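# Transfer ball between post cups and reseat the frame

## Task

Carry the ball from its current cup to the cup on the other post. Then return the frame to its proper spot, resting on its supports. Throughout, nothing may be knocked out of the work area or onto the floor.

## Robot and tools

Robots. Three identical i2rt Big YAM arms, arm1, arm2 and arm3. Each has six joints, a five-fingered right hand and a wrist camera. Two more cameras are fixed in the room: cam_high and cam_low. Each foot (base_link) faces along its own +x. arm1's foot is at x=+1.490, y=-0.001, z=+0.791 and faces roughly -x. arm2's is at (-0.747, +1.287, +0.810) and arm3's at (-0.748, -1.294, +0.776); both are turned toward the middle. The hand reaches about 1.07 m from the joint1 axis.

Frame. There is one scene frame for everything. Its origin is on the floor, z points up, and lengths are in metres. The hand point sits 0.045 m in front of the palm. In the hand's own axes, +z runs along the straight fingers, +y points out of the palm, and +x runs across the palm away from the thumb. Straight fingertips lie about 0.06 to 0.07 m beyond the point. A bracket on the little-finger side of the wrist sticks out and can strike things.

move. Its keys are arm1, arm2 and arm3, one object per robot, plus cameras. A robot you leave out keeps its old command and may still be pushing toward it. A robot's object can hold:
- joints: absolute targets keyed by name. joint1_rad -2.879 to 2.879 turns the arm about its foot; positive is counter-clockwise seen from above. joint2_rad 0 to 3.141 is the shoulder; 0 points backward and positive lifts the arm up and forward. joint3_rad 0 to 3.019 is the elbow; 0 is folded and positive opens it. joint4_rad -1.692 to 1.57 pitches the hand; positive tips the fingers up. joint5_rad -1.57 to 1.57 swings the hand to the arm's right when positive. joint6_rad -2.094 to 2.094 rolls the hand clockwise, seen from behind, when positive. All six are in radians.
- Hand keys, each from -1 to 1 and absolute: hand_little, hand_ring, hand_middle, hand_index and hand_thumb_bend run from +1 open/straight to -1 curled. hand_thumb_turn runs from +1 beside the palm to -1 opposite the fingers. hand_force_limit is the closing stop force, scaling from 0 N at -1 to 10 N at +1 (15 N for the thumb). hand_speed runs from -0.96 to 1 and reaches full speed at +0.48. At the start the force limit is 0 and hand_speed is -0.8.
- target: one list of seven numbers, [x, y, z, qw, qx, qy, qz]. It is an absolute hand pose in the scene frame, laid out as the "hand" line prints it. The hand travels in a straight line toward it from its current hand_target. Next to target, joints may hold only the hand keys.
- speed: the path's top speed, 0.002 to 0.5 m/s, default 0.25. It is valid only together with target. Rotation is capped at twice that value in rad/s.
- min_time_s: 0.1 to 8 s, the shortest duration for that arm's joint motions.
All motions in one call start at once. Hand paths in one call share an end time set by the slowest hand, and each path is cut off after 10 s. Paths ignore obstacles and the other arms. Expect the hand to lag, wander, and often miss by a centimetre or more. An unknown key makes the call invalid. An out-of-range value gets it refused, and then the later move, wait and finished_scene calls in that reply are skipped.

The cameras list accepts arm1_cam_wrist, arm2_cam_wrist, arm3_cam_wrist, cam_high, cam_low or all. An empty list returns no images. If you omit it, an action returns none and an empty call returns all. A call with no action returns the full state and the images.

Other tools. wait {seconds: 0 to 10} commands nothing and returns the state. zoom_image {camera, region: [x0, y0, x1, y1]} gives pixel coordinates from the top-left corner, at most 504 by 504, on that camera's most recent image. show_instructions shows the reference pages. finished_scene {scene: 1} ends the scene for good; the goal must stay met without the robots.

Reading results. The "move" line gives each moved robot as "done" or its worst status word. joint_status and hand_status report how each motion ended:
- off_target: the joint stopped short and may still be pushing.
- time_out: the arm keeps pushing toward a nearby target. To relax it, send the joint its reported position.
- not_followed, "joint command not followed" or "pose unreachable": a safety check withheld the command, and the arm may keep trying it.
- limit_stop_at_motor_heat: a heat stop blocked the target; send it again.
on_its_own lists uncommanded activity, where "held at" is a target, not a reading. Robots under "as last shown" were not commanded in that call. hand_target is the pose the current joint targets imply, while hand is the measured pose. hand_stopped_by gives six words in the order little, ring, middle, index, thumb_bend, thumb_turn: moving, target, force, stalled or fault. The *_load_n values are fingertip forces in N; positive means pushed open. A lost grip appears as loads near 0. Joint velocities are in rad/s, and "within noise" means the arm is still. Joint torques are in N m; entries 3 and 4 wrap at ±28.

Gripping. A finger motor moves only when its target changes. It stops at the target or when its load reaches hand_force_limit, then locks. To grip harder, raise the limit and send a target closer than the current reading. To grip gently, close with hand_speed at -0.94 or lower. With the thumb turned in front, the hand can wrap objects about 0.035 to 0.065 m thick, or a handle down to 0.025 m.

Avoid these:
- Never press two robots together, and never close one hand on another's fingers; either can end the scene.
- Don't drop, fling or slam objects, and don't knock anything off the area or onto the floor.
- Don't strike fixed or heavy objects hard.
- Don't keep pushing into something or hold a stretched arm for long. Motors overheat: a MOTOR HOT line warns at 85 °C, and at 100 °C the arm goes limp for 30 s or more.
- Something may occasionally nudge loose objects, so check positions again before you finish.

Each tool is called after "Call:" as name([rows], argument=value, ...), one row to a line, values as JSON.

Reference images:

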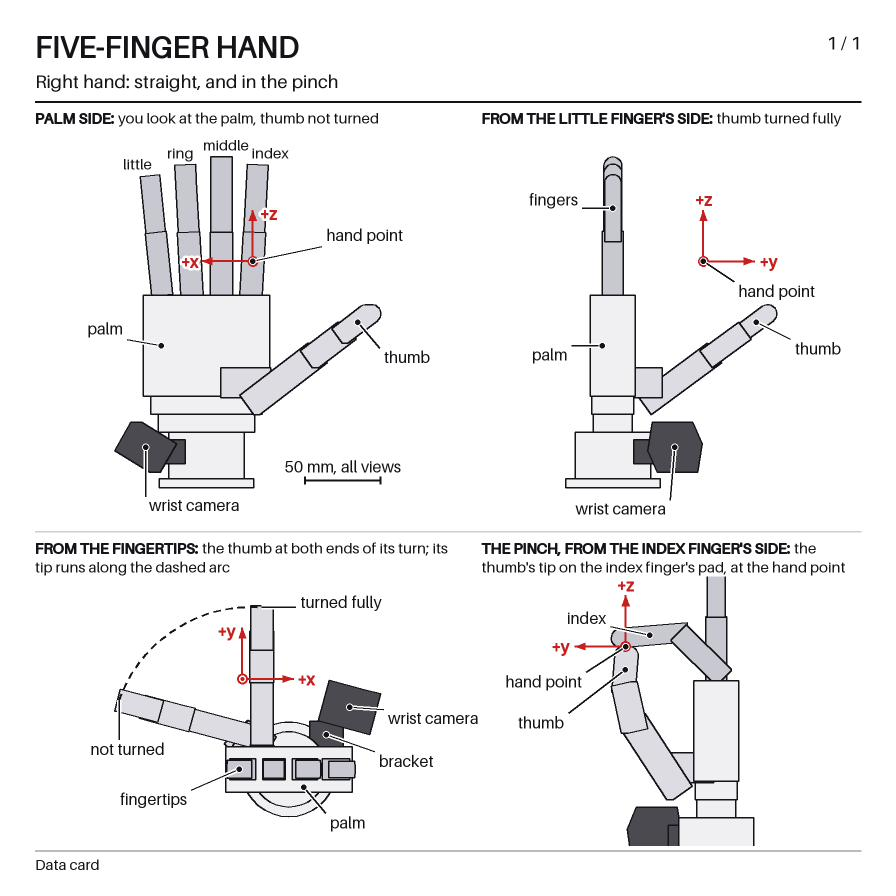

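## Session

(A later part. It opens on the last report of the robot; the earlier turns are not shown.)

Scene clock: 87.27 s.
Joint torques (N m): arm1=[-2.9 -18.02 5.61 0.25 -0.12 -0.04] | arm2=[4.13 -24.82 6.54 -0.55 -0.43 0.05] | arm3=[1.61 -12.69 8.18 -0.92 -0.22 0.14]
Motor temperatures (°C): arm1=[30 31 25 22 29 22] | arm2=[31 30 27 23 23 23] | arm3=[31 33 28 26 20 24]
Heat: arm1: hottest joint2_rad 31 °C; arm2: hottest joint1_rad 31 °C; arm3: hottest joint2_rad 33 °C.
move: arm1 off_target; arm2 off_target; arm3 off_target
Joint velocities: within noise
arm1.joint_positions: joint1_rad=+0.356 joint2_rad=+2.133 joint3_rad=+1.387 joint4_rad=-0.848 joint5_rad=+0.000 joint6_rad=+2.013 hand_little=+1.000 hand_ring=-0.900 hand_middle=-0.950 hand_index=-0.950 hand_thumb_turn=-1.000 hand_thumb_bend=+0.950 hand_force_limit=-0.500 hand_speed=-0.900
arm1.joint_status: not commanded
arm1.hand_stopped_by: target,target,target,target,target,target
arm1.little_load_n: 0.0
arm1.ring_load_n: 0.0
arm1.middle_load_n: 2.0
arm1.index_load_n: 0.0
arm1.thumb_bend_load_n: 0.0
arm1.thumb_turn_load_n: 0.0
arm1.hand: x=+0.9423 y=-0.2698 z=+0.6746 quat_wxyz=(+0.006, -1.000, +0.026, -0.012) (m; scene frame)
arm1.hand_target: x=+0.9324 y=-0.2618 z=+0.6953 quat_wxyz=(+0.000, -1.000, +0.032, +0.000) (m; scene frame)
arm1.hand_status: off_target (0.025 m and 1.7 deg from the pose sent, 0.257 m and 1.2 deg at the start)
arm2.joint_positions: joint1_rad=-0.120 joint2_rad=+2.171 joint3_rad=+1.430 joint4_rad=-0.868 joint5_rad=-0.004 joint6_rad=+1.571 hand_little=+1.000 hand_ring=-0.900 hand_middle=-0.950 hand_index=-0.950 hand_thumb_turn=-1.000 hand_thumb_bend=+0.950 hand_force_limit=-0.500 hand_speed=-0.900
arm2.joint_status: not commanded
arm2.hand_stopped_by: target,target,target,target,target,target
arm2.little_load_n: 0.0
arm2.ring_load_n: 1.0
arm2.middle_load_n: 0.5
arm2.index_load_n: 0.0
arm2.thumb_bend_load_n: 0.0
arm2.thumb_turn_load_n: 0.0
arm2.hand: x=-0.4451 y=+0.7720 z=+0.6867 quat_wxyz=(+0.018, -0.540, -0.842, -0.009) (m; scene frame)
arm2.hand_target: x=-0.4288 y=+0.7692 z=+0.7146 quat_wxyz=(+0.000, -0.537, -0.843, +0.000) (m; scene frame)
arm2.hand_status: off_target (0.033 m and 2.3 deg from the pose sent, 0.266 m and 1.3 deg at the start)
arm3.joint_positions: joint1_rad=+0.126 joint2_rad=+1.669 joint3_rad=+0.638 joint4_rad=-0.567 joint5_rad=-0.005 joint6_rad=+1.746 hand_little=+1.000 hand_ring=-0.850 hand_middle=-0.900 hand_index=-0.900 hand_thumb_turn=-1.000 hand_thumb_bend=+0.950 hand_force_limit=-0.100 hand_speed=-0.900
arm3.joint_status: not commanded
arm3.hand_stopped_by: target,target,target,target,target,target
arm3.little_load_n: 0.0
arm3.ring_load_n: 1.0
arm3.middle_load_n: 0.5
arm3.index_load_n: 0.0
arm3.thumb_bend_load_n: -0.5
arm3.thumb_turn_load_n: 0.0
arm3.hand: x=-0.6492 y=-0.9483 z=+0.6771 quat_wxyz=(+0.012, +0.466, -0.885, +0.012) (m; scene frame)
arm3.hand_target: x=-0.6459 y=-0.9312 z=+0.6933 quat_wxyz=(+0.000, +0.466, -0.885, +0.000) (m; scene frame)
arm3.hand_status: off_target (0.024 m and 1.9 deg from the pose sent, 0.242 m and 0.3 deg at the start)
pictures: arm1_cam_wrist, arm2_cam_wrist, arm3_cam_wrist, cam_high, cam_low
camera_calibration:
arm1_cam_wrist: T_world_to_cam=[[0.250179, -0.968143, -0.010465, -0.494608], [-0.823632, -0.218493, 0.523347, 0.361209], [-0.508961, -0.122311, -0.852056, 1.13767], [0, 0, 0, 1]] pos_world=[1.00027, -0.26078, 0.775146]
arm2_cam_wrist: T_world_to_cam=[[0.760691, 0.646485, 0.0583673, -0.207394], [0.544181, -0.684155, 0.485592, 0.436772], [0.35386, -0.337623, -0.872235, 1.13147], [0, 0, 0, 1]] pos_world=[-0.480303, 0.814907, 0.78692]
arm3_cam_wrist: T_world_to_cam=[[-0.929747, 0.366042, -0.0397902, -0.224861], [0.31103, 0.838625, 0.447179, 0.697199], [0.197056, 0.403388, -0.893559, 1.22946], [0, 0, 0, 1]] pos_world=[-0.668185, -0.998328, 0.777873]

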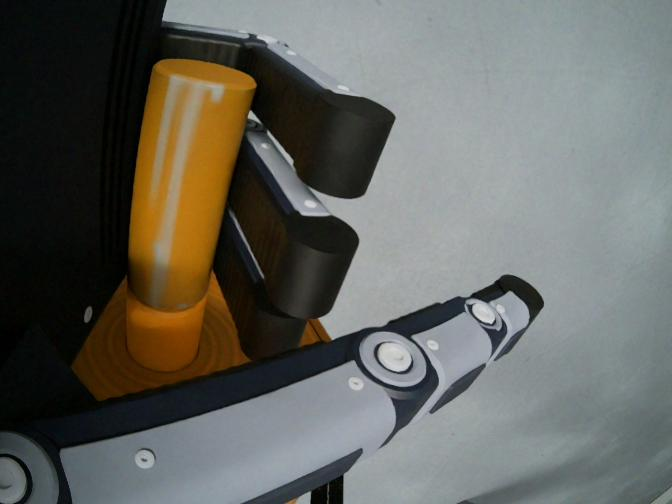

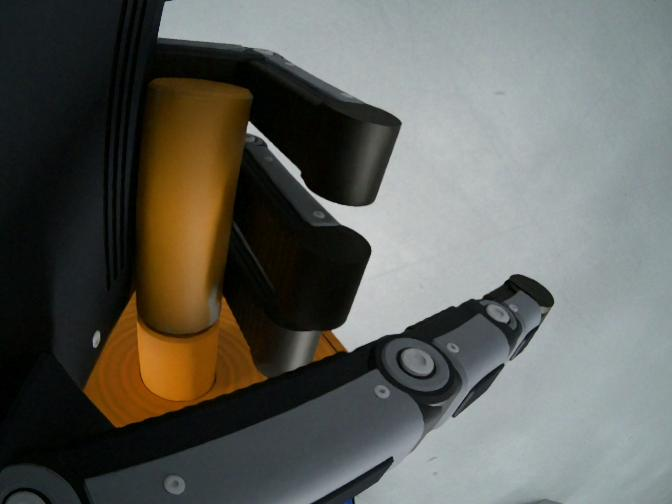

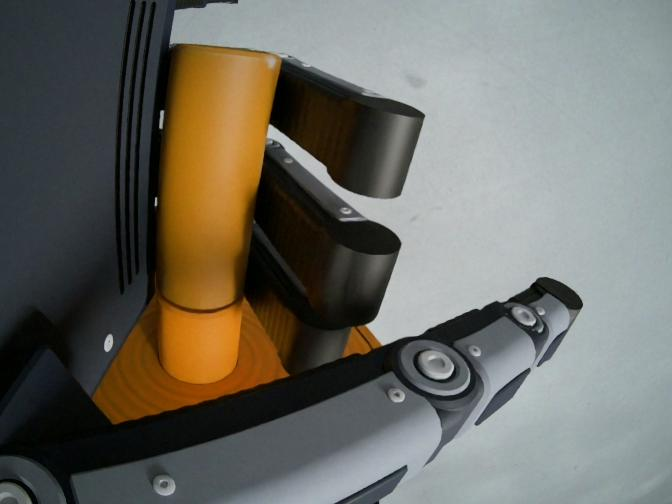

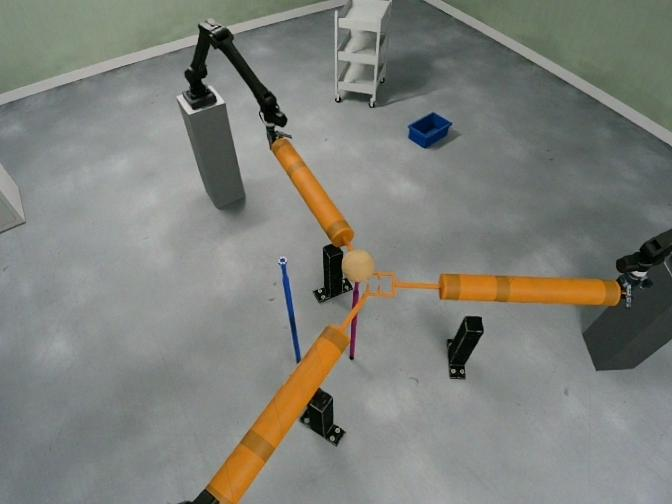

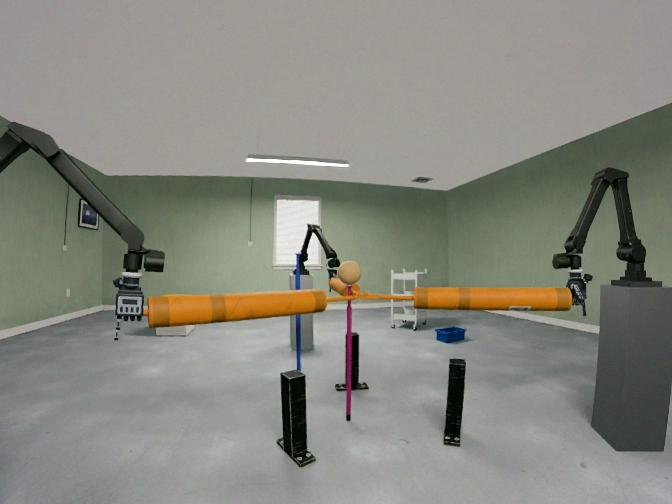

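Call:
move(arm1={"target": [0.9466, -0.2412, 0.6958, 0, 0.99950, -0.0316, 0], "speed": 0.04}, arm2={"target": [-0.4143, 0.7893, 0.7153, 0, 0.5373, 0.8434, 0], "speed": 0.04}, arm3={"target": [-0.6314, -0.9104, 0.6935, 0, -0.4656, 0.885, 0], "speed": 0.04}, cameras=["cam_high", "cam_low"])

Call:
zoom_image(camera="cam_high", region=[320, 235, 420, 315])

Call:
zoom_image(camera="cam_low", region=[310, 250, 410, 330])

Scene clock: 90.33 s.
Joint torques (N m): arm1=[-3.25 -17.44 5.18 0.69 -0.08 -0.12] | arm2=[3.55 -24.82 6.38 0.08 -0.42 0.06] | arm3=[0.32 -10.87 9.06 -0.76 -0.24 0.01]
Motor temperatures (°C): arm1=[30 31 25 22 29 22] | arm2=[31 30 27 23 23 23] | arm3=[31 33 28 26 20 24]
Heat: arm1: hottest joint2_rad 31 °C; arm2: hottest joint1_rad 31 °C; arm3: hottest joint2_rad 33 °C.
move: arm1 off_target; arm2 off_target; arm3 off_target
Joint velocities: within noise
arm1.joint_positions: joint1_rad=+0.327 joint2_rad=+2.095 joint3_rad=+1.316 joint4_rad=-0.826 joint5_rad=+0.000 joint6_rad=+1.989 hand_little=+1.000 hand_ring=-0.900 hand_middle=-0.950 hand_index=-0.950 hand_thumb_turn=-1.000 hand_thumb_bend=+0.950 hand_force_limit=-0.500 hand_speed=-0.900
arm1.joint_status: not commanded
arm1.hand_stopped_by: target,target,target,target,target,target
arm1.little_load_n: 0.5
arm1.ring_load_n: 0.0
arm1.middle_load_n: 1.5
arm1.index_load_n: 0.0
arm1.thumb_bend_load_n: 0.0
arm1.thumb_turn_load_n: 0.0
arm1.hand: x=+0.9575 y=-0.2468 z=+0.6748 quat_wxyz=(+0.008, -0.999, +0.029, -0.018) (m; scene frame)
arm1.hand_target: x=+0.9467 y=-0.2412 z=+0.6954 quat_wxyz=(+0.000, -0.999, +0.032, +0.000) (m; scene frame)
arm1.hand_status: off_target (0.024 m and 2.2 deg from the pose sent, 0.036 m and 1.7 deg at the start)
arm2.joint_positions: joint1_rad=-0.075 joint2_rad=+2.153 joint3_rad=+1.384 joint4_rad=-0.862 joint5_rad=-0.004 joint6_rad=+1.610 hand_little=+1.000 hand_ring=-0.900 hand_middle=-0.950 hand_index=-0.950 hand_thumb_turn=-1.000 hand_thumb_bend=+0.950 hand_force_limit=-0.500 hand_speed=-0.900
arm2.joint_status: not commanded
arm2.hand_stopped_by: target,target,target,target,target,target
arm2.little_load_n: 0.0
arm2.ring_load_n: 1.5
arm2.middle_load_n: 0.0
arm2.index_load_n: 0.0
arm2.thumb_bend_load_n: 0.0
arm2.thumb_turn_load_n: 0.0
arm2.hand: x=-0.4305 y=+0.7988 z=+0.6835 quat_wxyz=(+0.028, -0.538, -0.843, -0.013) (m; scene frame)
arm2.hand_target: x=-0.4145 y=+0.7899 z=+0.7148 quat_wxyz=(+0.000, -0.537, -0.843, -0.001) (m; scene frame)
arm2.hand_status: off_target (0.037 m and 3.5 deg from the pose sent, 0.045 m and 2.3 deg at the start)
arm3.joint_positions: joint1_rad=+0.126 joint2_rad=+1.683 joint3_rad=+0.704 joint4_rad=-0.594 joint5_rad=-0.004 joint6_rad=+1.746 hand_little=+1.000 hand_ring=-0.850 hand_middle=-0.900 hand_index=-0.900 hand_thumb_turn=-1.000 hand_thumb_bend=+0.950 hand_force_limit=-0.100 hand_speed=-0.900
arm3.joint_status: not commanded
arm3.hand_stopped_by: target,target,target,target,target,target
arm3.little_load_n: 0.0
arm3.ring_load_n: 0.5
arm3.middle_load_n: 1.0
arm3.index_load_n: 0.5
arm3.thumb_bend_load_n: -0.5
arm3.thumb_turn_load_n: 0.0
arm3.hand: x=-0.6373 y=-0.9225 z=+0.6866 quat_wxyz=(+0.002, +0.466, -0.885, +0.005) (m; scene frame)
arm3.hand_target: x=-0.6314 y=-0.9107 z=+0.6937 quat_wxyz=(+0.000, +0.465, -0.885, +0.000) (m; scene frame)
arm3.hand_status: off_target (0.015 m and 0.6 deg from the pose sent, 0.045 m and 1.9 deg at the start)
pictures: cam_high, cam_low

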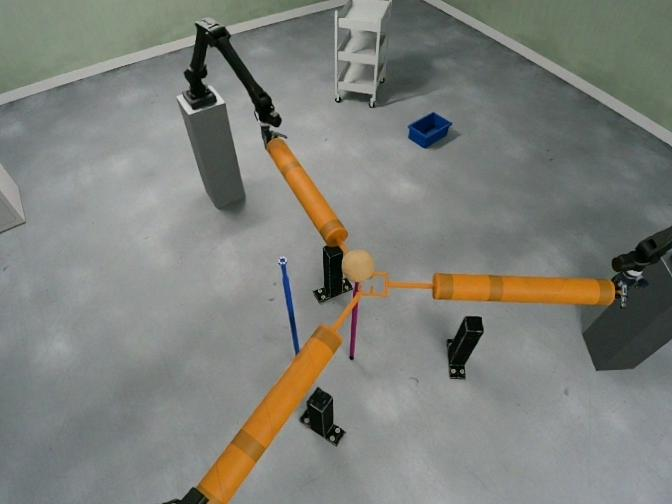

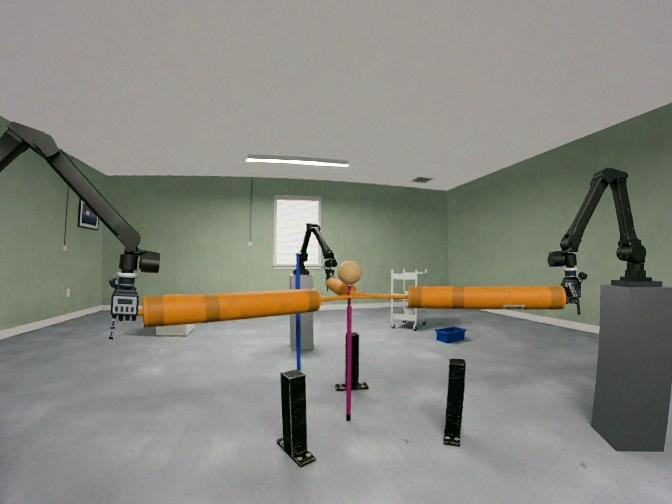

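Scaled by 5.040 from the camera's 672x504 image, which has a finer 960x720 frame.

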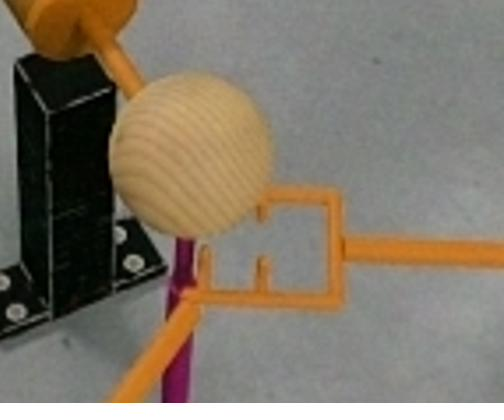

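Scaled by 5.040 from the camera's 672x504 image, which has a finer 960x720 frame.

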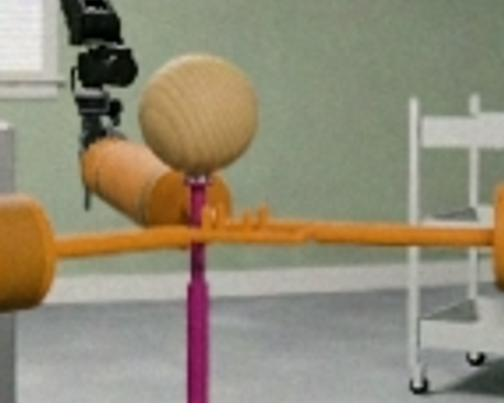

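Call:
move(arm1={"target": [0.9583, -0.2225, 0.6954, 0, 0.99950, -0.0316, 0], "speed": 0.04}, arm2={"target": [-0.4029, 0.8086, 0.7178, 0, 0.5373, 0.8434, 0], "speed": 0.04}, arm3={"target": [-0.6198, -0.8920, 0.6891, 0, -0.4656, 0.885, 0], "speed": 0.04}, cameras=["cam_high", "cam_low"])

Call:
zoom_image(camera="cam_high", region=[320, 235, 420, 315])

Call:
zoom_image(camera="cam_low", region=[310, 250, 410, 330])

Scene clock: 93.13 s.
Joint torques (N m): arm1=[-2.55 -17.49 5.15 0.72 -0.13 -0.1] | arm2=[3.55 -24.59 6.35 0.09 -0.42 0.09] | arm3=[0.15 -11.87 9.06 -0.77 -0.24 -0.07]
Motor temperatures (°C): arm1=[30 31 25 22 29 22] | arm2=[31 30 26 23 23 23] | arm3=[31 33 28 26 20 24]
Heat: arm1: hottest joint2_rad 31 °C; arm2: hottest joint1_rad 31 °C; arm3: hottest joint2_rad 33 °C.
move: arm1 off_target; arm2 off_target; arm3 off_target
Joint velocities: within noise
arm1.joint_positions: joint1_rad=+0.301 joint2_rad=+2.064 joint3_rad=+1.256 joint4_rad=-0.797 joint5_rad=+0.000 joint6_rad=+1.962 hand_little=+1.000 hand_ring=-0.900 hand_middle=-0.950 hand_index=-0.950 hand_thumb_turn=-1.000 hand_thumb_bend=+0.950 hand_force_limit=-0.500 hand_speed=-0.900
arm1.joint_status: not commanded
arm1.hand_stopped_by: target,target,target,target,target,target
arm1.little_load_n: 0.0
arm1.ring_load_n: 0.0
arm1.middle_load_n: 1.5
arm1.index_load_n: 0.0
arm1.thumb_bend_load_n: 0.0
arm1.thumb_turn_load_n: 0.0
arm1.hand: x=+0.9687 y=-0.2279 z=+0.6749 quat_wxyz=(+0.007, -0.999, +0.029, -0.018) (m; scene frame)
arm1.hand_target: x=+0.9584 y=-0.2225 z=+0.6949 quat_wxyz=(+0.000, -1.000, +0.032, +0.000) (m; scene frame)
arm1.hand_status: off_target (0.024 m and 2.2 deg from the pose sent, 0.032 m and 2.2 deg at the start)
arm2.joint_positions: joint1_rad=-0.039 joint2_rad=+2.126 joint3_rad=+1.344 joint4_rad=-0.848 joint5_rad=-0.004 joint6_rad=+1.645 hand_little=+1.000 hand_ring=-0.900 hand_middle=-0.950 hand_index=-0.950 hand_thumb_turn=-1.000 hand_thumb_bend=+0.950 hand_force_limit=-0.500 hand_speed=-0.900
arm2.joint_status: not commanded
arm2.hand_stopped_by: target,target,target,target,target,target
arm2.little_load_n: 0.0
arm2.ring_load_n: 1.5
arm2.middle_load_n: 0.0
arm2.index_load_n: 0.0
arm2.thumb_bend_load_n: 0.0
arm2.thumb_turn_load_n: 0.0
arm2.hand: x=-0.4187 y=+0.8183 z=+0.6865 quat_wxyz=(+0.028, -0.537, -0.843, -0.012) (m; scene frame)
arm2.hand_target: x=-0.4031 y=+0.8091 z=+0.7174 quat_wxyz=(+0.000, -0.537, -0.843, +0.000) (m; scene frame)
arm2.hand_status: off_target (0.036 m and 3.5 deg from the pose sent, 0.045 m and 3.5 deg at the start)
arm3.joint_positions: joint1_rad=+0.121 joint2_rad=+1.735 joint3_rad=+0.765 joint4_rad=-0.602 joint5_rad=-0.004 joint6_rad=+1.746 hand_little=+1.000 hand_ring=-0.850 hand_middle=-0.900 hand_index=-0.900 hand_thumb_turn=-1.000 hand_thumb_bend=+0.950 hand_force_limit=-0.100 hand_speed=-0.900
arm3.joint_status: not commanded
arm3.hand_stopped_by: target,target,target,target,target,target
arm3.little_load_n: 0.0
arm3.ring_load_n: 0.5
arm3.middle_load_n: 1.0
arm3.index_load_n: 0.5
arm3.thumb_bend_load_n: 0.0
arm3.thumb_turn_load_n: 0.0
arm3.hand: x=-0.6262 y=-0.9028 z=+0.6823 quat_wxyz=(+0.002, +0.464, -0.886, +0.004) (m; scene frame)
arm3.hand_target: x=-0.6198 y=-0.8921 z=+0.6892 quat_wxyz=(+0.000, +0.465, -0.885, +0.000) (m; scene frame)
arm3.hand_status: off_target (0.014 m and 0.6 deg from the pose sent, 0.035 m and 0.6 deg at the start)
pictures: cam_high, cam_low

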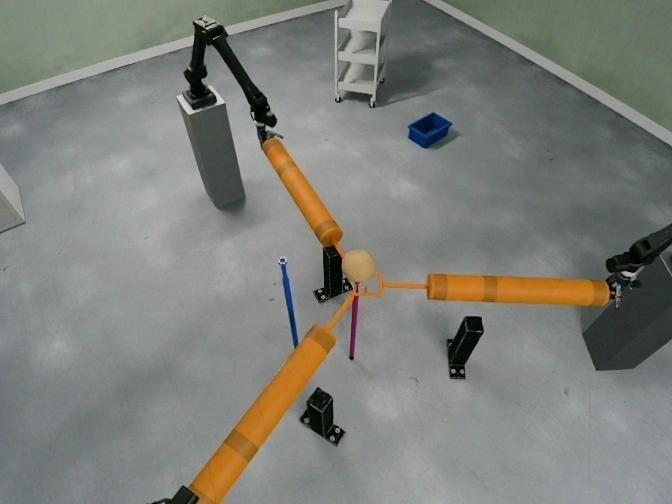

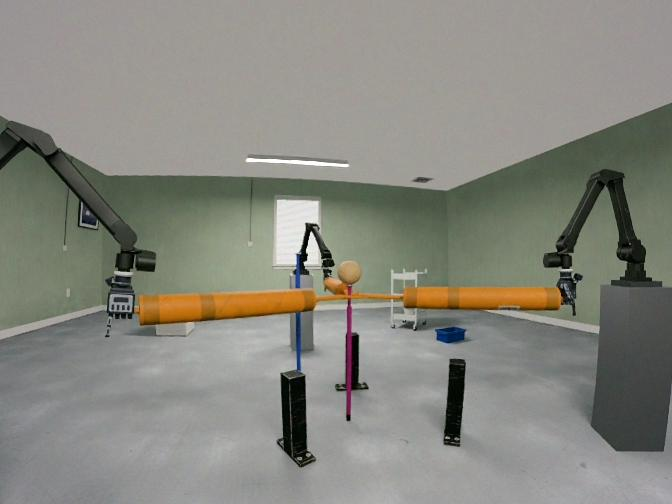

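Scaled by 5.040 from the camera's 672x504 image, which has a finer 960x720 frame.

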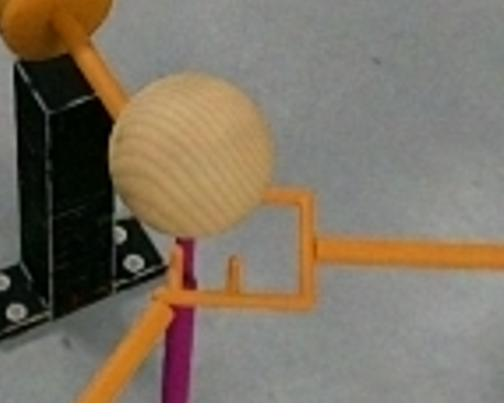

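Scaled by 5.040 from the camera's 672x504 image, which has a finer 960x720 frame.

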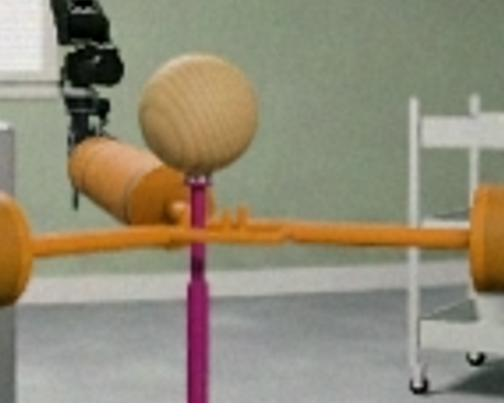

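Call:
move(arm1={"target": [0.9665, -0.2075, 0.7054, 0, 0.99950, -0.0316, 0], "speed": 0.04}, arm2={"target": [-0.3948, 0.8236, 0.7278, 0, 0.5373, 0.8434, 0], "speed": 0.04}, arm3={"target": [-0.6117, -0.8770, 0.6991, 0, -0.4656, 0.885, 0], "speed": 0.04}, cameras=["cam_high", "cam_low"])

Call:
zoom_image(camera="cam_high", region=[320, 235, 420, 315])

Call:
zoom_image(camera="cam_low", region=[310, 250, 410, 330])

Scene clock: 94.73 s.
Joint torques (N m): arm1=[-3.37 -17.03 5.2 0.47 -0.1 -0.08] | arm2=[3.49 -23.94 6.58 -0.23 -0.42 0.06] | arm3=[0.21 -12.1 9.8 -0.8 -0.26 -0.09]
Motor temperatures (°C): arm1=[30 31 25 22 29 22] | arm2=[30 30 27 23 23 23] | arm3=[31 32 28 25 20 24]
Heat: arm1: hottest joint2_rad 31 °C; arm2: hottest joint1_rad 30 °C; arm3: hottest joint2_rad 32 °C.
move: arm1 off_target; arm2 off_target; arm3 off_target
Joint velocities: within noise
arm1.joint_positions: joint1_rad=+0.280 joint2_rad=+2.020 joint3_rad=+1.216 joint4_rad=-0.793 joint5_rad=+0.000 joint6_rad=+1.939 hand_little=+1.000 hand_ring=-0.900 hand_middle=-0.950 hand_index=-0.950 hand_thumb_turn=-1.000 hand_thumb_bend=+0.950 hand_force_limit=-0.500 hand_speed=-0.900
arm1.joint_status: not commanded
arm1.hand_stopped_by: target,target,target,target,target,target
arm1.little_load_n: 0.0
arm1.ring_load_n: 0.0
arm1.middle_load_n: 2.0
arm1.index_load_n: 0.0
arm1.thumb_bend_load_n: 0.0
arm1.thumb_turn_load_n: 0.0
arm1.hand: x=+0.9753 y=-0.2147 z=+0.6863 quat_wxyz=(+0.005, -1.000, +0.028, -0.014) (m; scene frame)
arm1.hand_target: x=+0.9666 y=-0.2076 z=+0.7049 quat_wxyz=(+0.000, -1.000, +0.032, +0.000) (m; scene frame)
arm1.hand_status: off_target (0.022 m and 1.8 deg from the pose sent, 0.037 m and 2.2 deg at the start)
arm2.joint_positions: joint1_rad=-0.013 joint2_rad=+2.091 joint3_rad=+1.313 joint4_rad=-0.846 joint5_rad=-0.004 joint6_rad=+1.670 hand_little=+1.000 hand_ring=-0.900 hand_middle=-0.950 hand_index=-0.950 hand_thumb_turn=-1.000 hand_thumb_bend=+0.950 hand_force_limit=-0.500 hand_speed=-0.900
arm2.joint_status: not commanded
arm2.hand_stopped_by: target,target,target,target,target,target
arm2.little_load_n: 0.0
arm2.ring_load_n: 2.0
arm2.middle_load_n: 0.0
arm2.index_load_n: 0.5
arm2.thumb_bend_load_n: 0.0
arm2.thumb_turn_load_n: 0.0
arm2.hand: x=-0.4102 y=+0.8314 z=+0.6964 quat_wxyz=(+0.026, -0.537, -0.843, -0.010) (m; scene frame)
arm2.hand_target: x=-0.3952 y=+0.8241 z=+0.7271 quat_wxyz=(+0.000, -0.537, -0.843, +0.000) (m; scene frame)
arm2.hand_status: off_target (0.036 m and 3.2 deg from the pose sent, 0.048 m and 3.5 deg at the start)
arm3.joint_positions: joint1_rad=+0.118 joint2_rad=+1.741 joint3_rad=+0.815 joint4_rad=-0.648 joint5_rad=-0.004 joint6_rad=+1.746 hand_little=+1.000 hand_ring=-0.850 hand_middle=-0.900 hand_index=-0.900 hand_thumb_turn=-1.000 hand_thumb_bend=+0.950 hand_force_limit=-0.100 hand_speed=-0.900
arm3.joint_status: not commanded
arm3.hand_stopped_by: target,target,target,target,target,target
arm3.little_load_n: 0.0
arm3.ring_load_n: 0.5
arm3.middle_load_n: 1.0
arm3.index_load_n: 0.5
arm3.thumb_bend_load_n: -0.5
arm3.thumb_turn_load_n: 0.0
arm3.hand: x=-0.6185 y=-0.8892 z=+0.6913 quat_wxyz=(+0.002, +0.462, -0.887, +0.005) (m; scene frame)
arm3.hand_target: x=-0.6117 y=-0.8773 z=+0.6993 quat_wxyz=(+0.000, +0.465, -0.885, +0.000) (m; scene frame)
arm3.hand_status: off_target (0.016 m and 0.8 deg from the pose sent, 0.034 m and 0.6 deg at the start)
pictures: cam_high, cam_low

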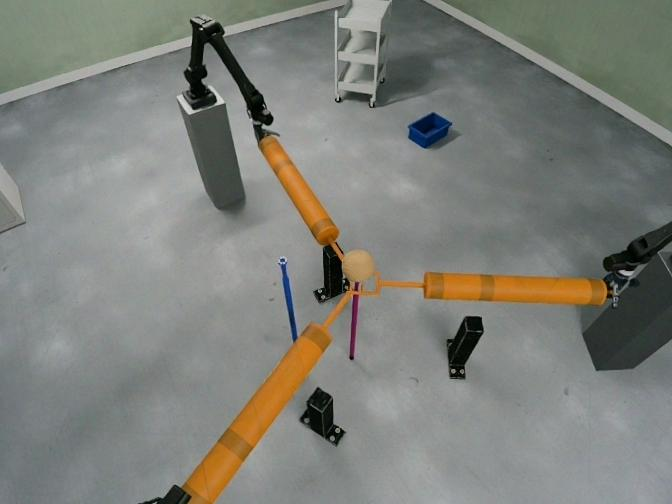

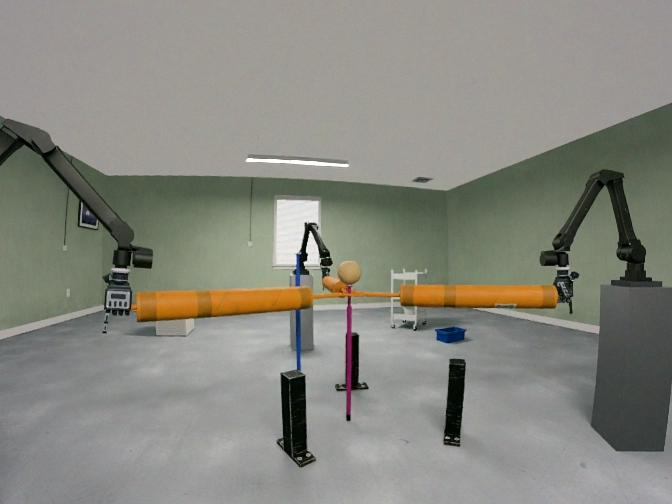

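Scaled by 5.040 from the camera's 672x504 image, which has a finer 960x720 frame.

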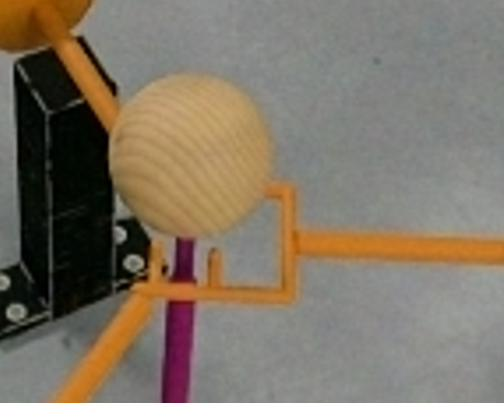

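Scaled by 5.040 from the camera's 672x504 image, which has a finer 960x720 frame.

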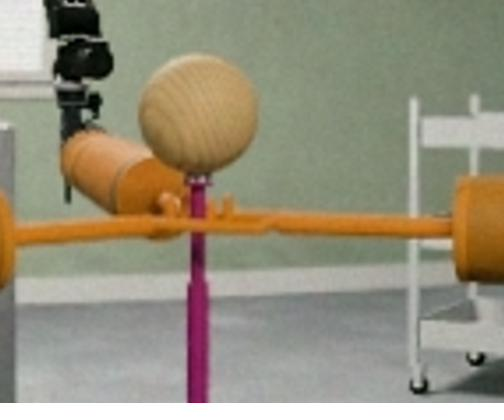

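Call:
move(arm1={"target": [0.9670, -0.2060, 0.7704, 0, 0.99950, -0.0316, 0], "speed": 0.05}, arm2={"target": [-0.3945, 0.8250, 0.7928, 0, 0.5373, 0.8434, 0], "speed": 0.05}, arm3={"target": [-0.6112, -0.8755, 0.7641, 0, -0.4656, 0.885, 0], "speed": 0.05}, cameras=["cam_high", "cam_low"])

Call:
zoom_image(camera="cam_high", region=[320, 215, 420, 295])

Call:
zoom_image(camera="cam_low", region=[310, 240, 410, 320])

Scene clock: 98.83 s.
Joint torques (N m): arm1=[-0.73 -16.26 8.1 -0.69 -0.29 -0.11] | arm2=[3.49 -23.53 9.81 -0.84 -0.35 -0.01] | arm3=[0.38 -15.74 11.38 -1.22 -0.37 -0.11]
Motor temperatures (°C): arm1=[30 31 25 22 28 22] | arm2=[30 30 27 23 23 23] | arm3=[31 32 29 25 20 24]
Heat: arm1: hottest joint2_rad 31 °C; arm2: hottest joint1_rad 30 °C; arm3: hottest joint2_rad 32 °C.
move: arm1 off_target; arm2 off_target; arm3 off_target
Joint velocities: within noise
arm1.joint_positions: joint1_rad=+0.267 joint2_rad=+1.909 joint3_rad=+1.216 joint4_rad=-0.914 joint5_rad=+0.003 joint6_rad=+1.939 hand_little=+1.000 hand_ring=-0.900 hand_middle=-0.949 hand_index=-0.950 hand_thumb_turn=-1.000 hand_thumb_bend=+0.950 hand_force_limit=-0.500 hand_speed=-0.900
arm1.joint_status: not commanded
arm1.hand_stopped_by: target,target,target,target,target,target
arm1.little_load_n: 0.0
arm1.ring_load_n: 0.0
arm1.middle_load_n: 2.0
arm1.index_load_n: 0.0
arm1.thumb_bend_load_n: -0.5
arm1.thumb_turn_load_n: 0.0
arm1.hand: x=+0.9816 y=-0.2047 z=+0.7398 quat_wxyz=(+0.009, -0.999, +0.034, -0.019) (m; scene frame)
arm1.hand_target: x=+0.9676 y=-0.2058 z=+0.7698 quat_wxyz=(+0.000, -1.000, +0.032, +0.000) (m; scene frame)
arm1.hand_status: off_target (0.034 m and 2.4 deg from the pose sent, 0.085 m and 1.8 deg at the start)
arm2.joint_positions: joint1_rad=-0.010 joint2_rad=+1.986 joint3_rad=+1.313 joint4_rad=-0.966 joint5_rad=-0.005 joint6_rad=+1.678 hand_little=+1.000 hand_ring=-0.900 hand_middle=-0.950 hand_index=-0.950 hand_thumb_turn=-1.000 hand_thumb_bend=+0.950 hand_force_limit=-0.500 hand_speed=-0.900
arm2.joint_status: not commanded
arm2.hand_stopped_by: target,target,target,target,target,target
arm2.little_load_n: 0.0
arm2.ring_load_n: 1.5
arm2.middle_load_n: 1.0
arm2.index_load_n: 0.0
arm2.thumb_bend_load_n: 0.0
arm2.thumb_turn_load_n: 0.0
arm2.hand: x=-0.4130 y=+0.8404 z=+0.7508 quat_wxyz=(+0.032, -0.538, -0.842, -0.014) (m; scene frame)
arm2.hand_target: x=-0.3952 y=+0.8264 z=+0.7922 quat_wxyz=(+0.000, -0.537, -0.843, +0.000) (m; scene frame)
arm2.hand_status: off_target (0.048 m and 4.0 deg from the pose sent, 0.098 m and 3.1 deg at the start)
arm3.joint_positions: joint1_rad=+0.116 joint2_rad=+1.653 joint3_rad=+0.857 joint4_rad=-0.828 joint5_rad=+0.000 joint6_rad=+1.746 hand_little=+1.000 hand_ring=-0.850 hand_middle=-0.900 hand_index=-0.900 hand_thumb_turn=-1.000 hand_thumb_bend=+0.950 hand_force_limit=-0.100 hand_speed=-0.900
arm3.joint_status: not commanded
arm3.hand_stopped_by: target,target,target,target,target,target
arm3.little_load_n: 0.0
arm3.ring_load_n: 0.0
arm3.middle_load_n: 2.0
arm3.index_load_n: 0.0
arm3.thumb_bend_load_n: 0.0
arm3.thumb_turn_load_n: 0.0
arm3.hand: x=-0.6205 y=-0.8967 z=+0.7319 quat_wxyz=(+0.021, +0.461, -0.887, +0.021) (m; scene frame)
arm3.hand_target: x=-0.6117 y=-0.8764 z=+0.7634 quat_wxyz=(+0.000, +0.466, -0.885, +0.000) (m; scene frame)
arm3.hand_status: off_target (0.040 m and 3.5 deg from the pose sent, 0.074 m and 0.8 deg at the start)
pictures: cam_high, cam_low

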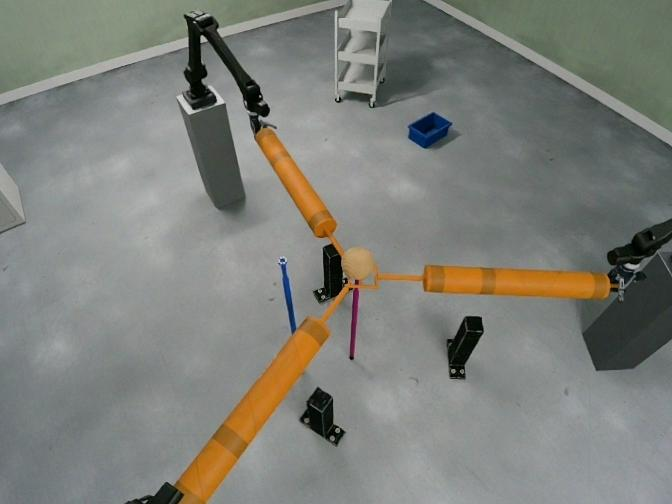

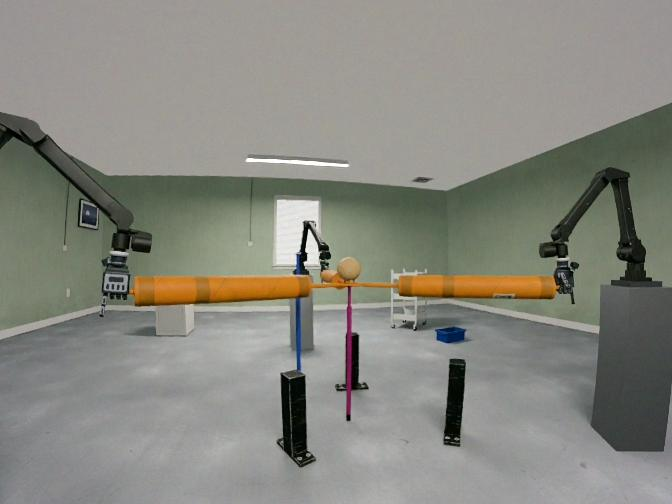

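Scaled by 5.040 from the camera's 672x504 image, which has a finer 960x720 frame.

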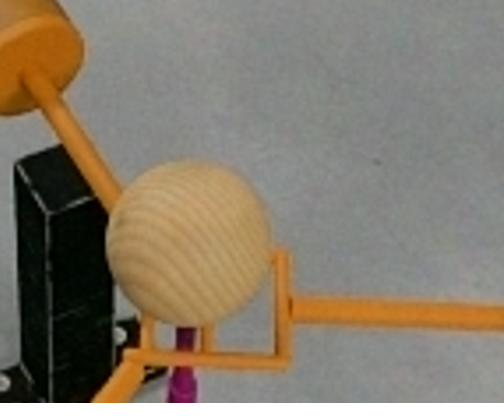

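Scaled by 5.040 from the camera's 672x504 image, which has a finer 960x720 frame.

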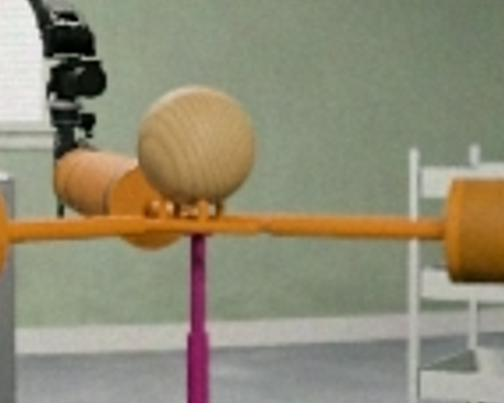

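Call:
move(arm1={"target": [0.9654, -0.2073, 0.8716, 0, 0.99950, -0.0316, 0], "speed": 0.06}, arm2={"target": [-0.3930, 0.8236, 0.8940, 0, 0.5373, 0.8434, 0], "speed": 0.06}, arm3={"target": [-0.6097, -0.8688, 0.8792, 0, -0.4656, 0.885, 0], "speed": 0.06}, cameras=["all"])

Call:
zoom_image(camera="cam_high", region=[320, 195, 420, 275])

Call:
zoom_image(camera="cam_low", region=[310, 210, 410, 290])

Scene clock: 102.33 s.
Joint torques (N m): arm1=[-2.08 -16.15 10.86 -0.42 -0.31 -0.08] | arm2=[3.37 -23.12 13.03 -0.88 -0.35 -0.03] | arm3=[0.5 -15.44 15.84 -1.01 -0.36 -0.1]
Motor temperatures (°C): arm1=[30 31 26 22 28 22] | arm2=[30 30 27 23 23 23] | arm3=[31 32 29 25 20 24]
Heat: arm1: hottest joint2_rad 31 °C; arm2: hottest joint1_rad 30 °C; arm3: hottest joint2_rad 32 °C.
move: arm1 off_target; arm2 off_target; arm3 off_target
Joint velocities: within noise
arm1.joint_positions: joint1_rad=+0.265 joint2_rad=+1.786 joint3_rad=+1.305 joint4_rad=-1.164 joint5_rad=+0.004 joint6_rad=+1.939 hand_little=+1.000 hand_ring=-0.900 hand_middle=-0.949 hand_index=-0.950 hand_thumb_turn=-1.000 hand_thumb_bend=+0.950 hand_force_limit=-0.500 hand_speed=-0.900
arm1.joint_status: not commanded
arm1.hand_stopped_by: target,target,target,target,target,target
arm1.little_load_n: 0.0
arm1.ring_load_n: 0.5
arm1.middle_load_n: 1.5
arm1.index_load_n: 0.0
arm1.thumb_bend_load_n: 0.0
arm1.thumb_turn_load_n: 0.0
arm1.hand: x=+0.9886 y=-0.2013 z=+0.8266 quat_wxyz=(+0.015, -0.999, +0.035, -0.036) (m; scene frame)
arm1.hand_target: x=+0.9674 y=-0.2066 z=+0.8714 quat_wxyz=(+0.000, -0.999, +0.032, +0.000) (m; scene frame)
arm1.hand_status: off_target (0.051 m and 4.5 deg from the pose sent, 0.133 m and 2.3 deg at the start)
arm2.joint_positions: joint1_rad=-0.010 joint2_rad=+1.870 joint3_rad=+1.402 joint4_rad=-1.206 joint5_rad=-0.005 joint6_rad=+1.679 hand_little=+1.000 hand_ring=-0.900 hand_middle=-0.950 hand_index=-0.950 hand_thumb_turn=-1.000 hand_thumb_bend=+0.950 hand_force_limit=-0.500 hand_speed=-0.900
arm2.joint_status: not commanded
arm2.hand_stopped_by: target,target,target,target,target,target
arm2.little_load_n: 0.0
arm2.ring_load_n: 2.0
arm2.middle_load_n: 0.5
arm2.index_load_n: 0.0
arm2.thumb_bend_load_n: 0.0
arm2.thumb_turn_load_n: 0.5
arm2.hand: x=-0.4153 y=+0.8457 z=+0.8386 quat_wxyz=(+0.048, -0.539, -0.841, -0.022) (m; scene frame)
arm2.hand_target: x=-0.3948 y=+0.8265 z=+0.8941 quat_wxyz=(+0.000, -0.537, -0.843, +0.000) (m; scene frame)
arm2.hand_status: off_target (0.064 m and 6.0 deg from the pose sent, 0.145 m and 3.9 deg at the start)
arm3.joint_positions: joint1_rad=+0.116 joint2_rad=+1.499 joint3_rad=+0.996 joint4_rad=-1.164 joint5_rad=+0.000 joint6_rad=+1.746 hand_little=+1.000 hand_ring=-0.850 hand_middle=-0.900 hand_index=-0.900 hand_thumb_turn=-1.000 hand_thumb_bend=+0.950 hand_force_limit=-0.100 hand_speed=-0.900
arm3.joint_status: not commanded
arm3.hand_stopped_by: target,target,target,target,target,target
arm3.little_load_n: 0.0
arm3.ring_load_n: 0.0
arm3.middle_load_n: 1.5
arm3.index_load_n: 0.0
arm3.thumb_bend_load_n: 0.0
arm3.thumb_turn_load_n: 0.0
arm3.hand: x=-0.6220 y=-0.8978 z=+0.8307 quat_wxyz=(+0.038, +0.460, -0.886, +0.035) (m; scene frame)
arm3.hand_target: x=-0.6110 y=-0.8714 z=+0.8788 quat_wxyz=(+0.000, +0.466, -0.885, +0.000) (m; scene frame)
arm3.hand_status: off_target (0.058 m and 6.0 deg from the pose sent, 0.150 m and 3.5 deg at the start)
pictures: arm1_cam_wrist, arm2_cam_wrist, arm3_cam_wrist, cam_high, cam_low
camera_calibration:
arm1_cam_wrist: T_world_to_cam=[[0.234691, -0.971941, -0.0158368, -0.419391], [-0.851543, -0.213422, 0.478879, 0.400113], [-0.468822, -0.098903, -0.877738, 1.2854], [0, 0, 0, 1]] pos_world=[1.04176, -0.195101, 0.929994]
arm2_cam_wrist: T_world_to_cam=[[0.762173, 0.643975, 0.0662428, -0.290355], [0.561226, -0.708284, 0.428205, 0.472892], [0.322672, -0.289189, -0.90125, 1.24871], [0, 0, 0, 1]] pos_world=[-0.447024, 0.883038, 0.942144]
arm3_cam_wrist: T_world_to_cam=[[-0.92684, 0.373232, -0.0408015, -0.202877], [0.33032, 0.86225, 0.383945, 0.663388], [0.178482, 0.342379, -0.922454, 1.29875], [0, 0, 0, 1]] pos_world=[-0.638967, -0.940948, 0.93505]

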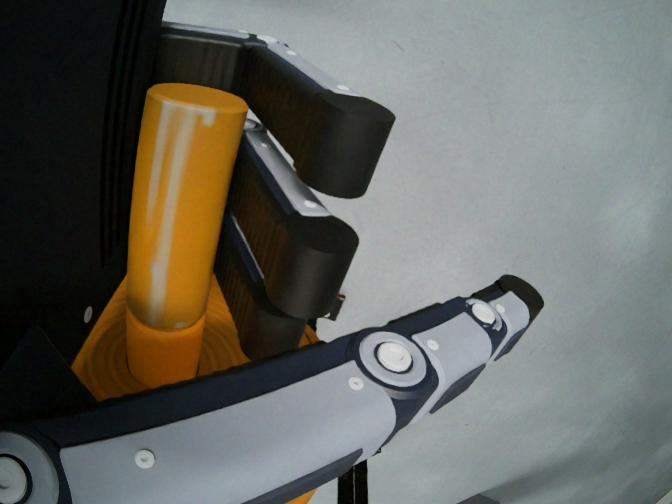

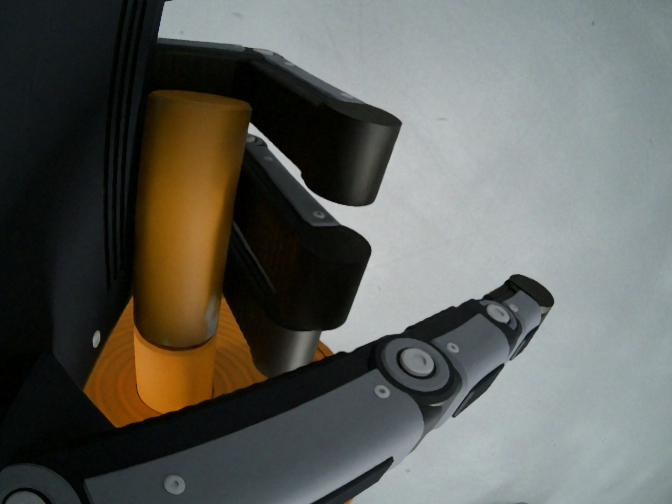

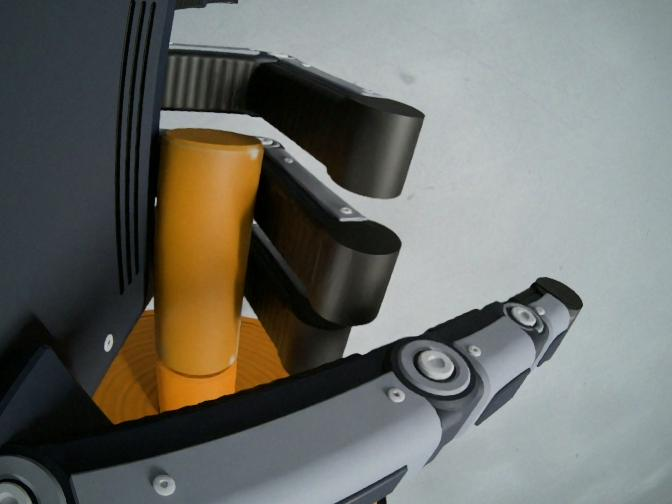

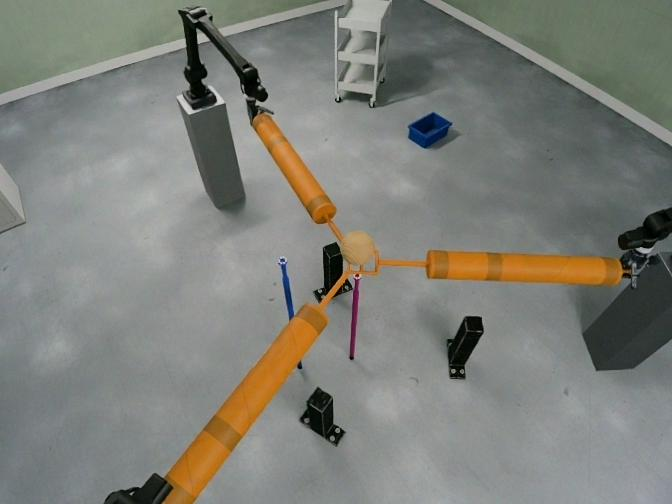

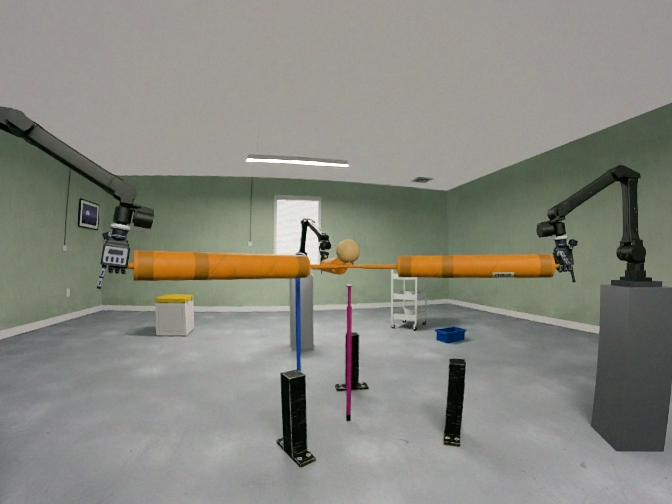

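Scaled by 5.040 from the camera's 672x504 image, which has a finer 960x720 frame.

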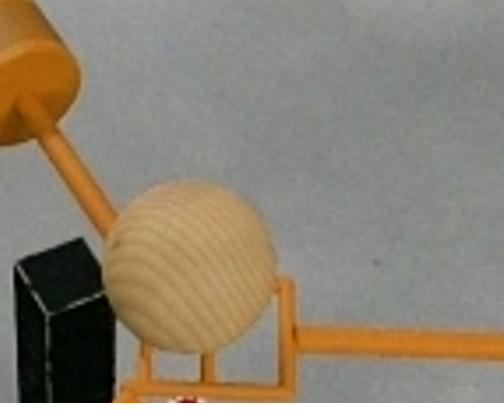

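Scaled by 5.040 from the camera's 672x504 image, which has a finer 960x720 frame.

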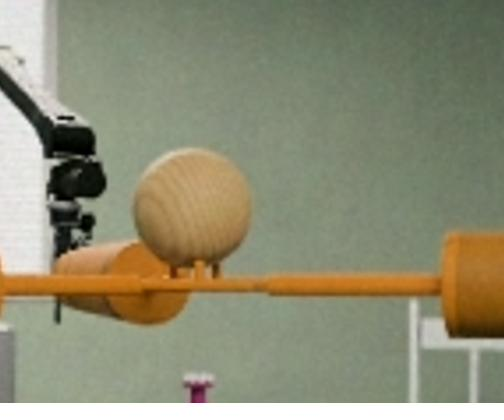

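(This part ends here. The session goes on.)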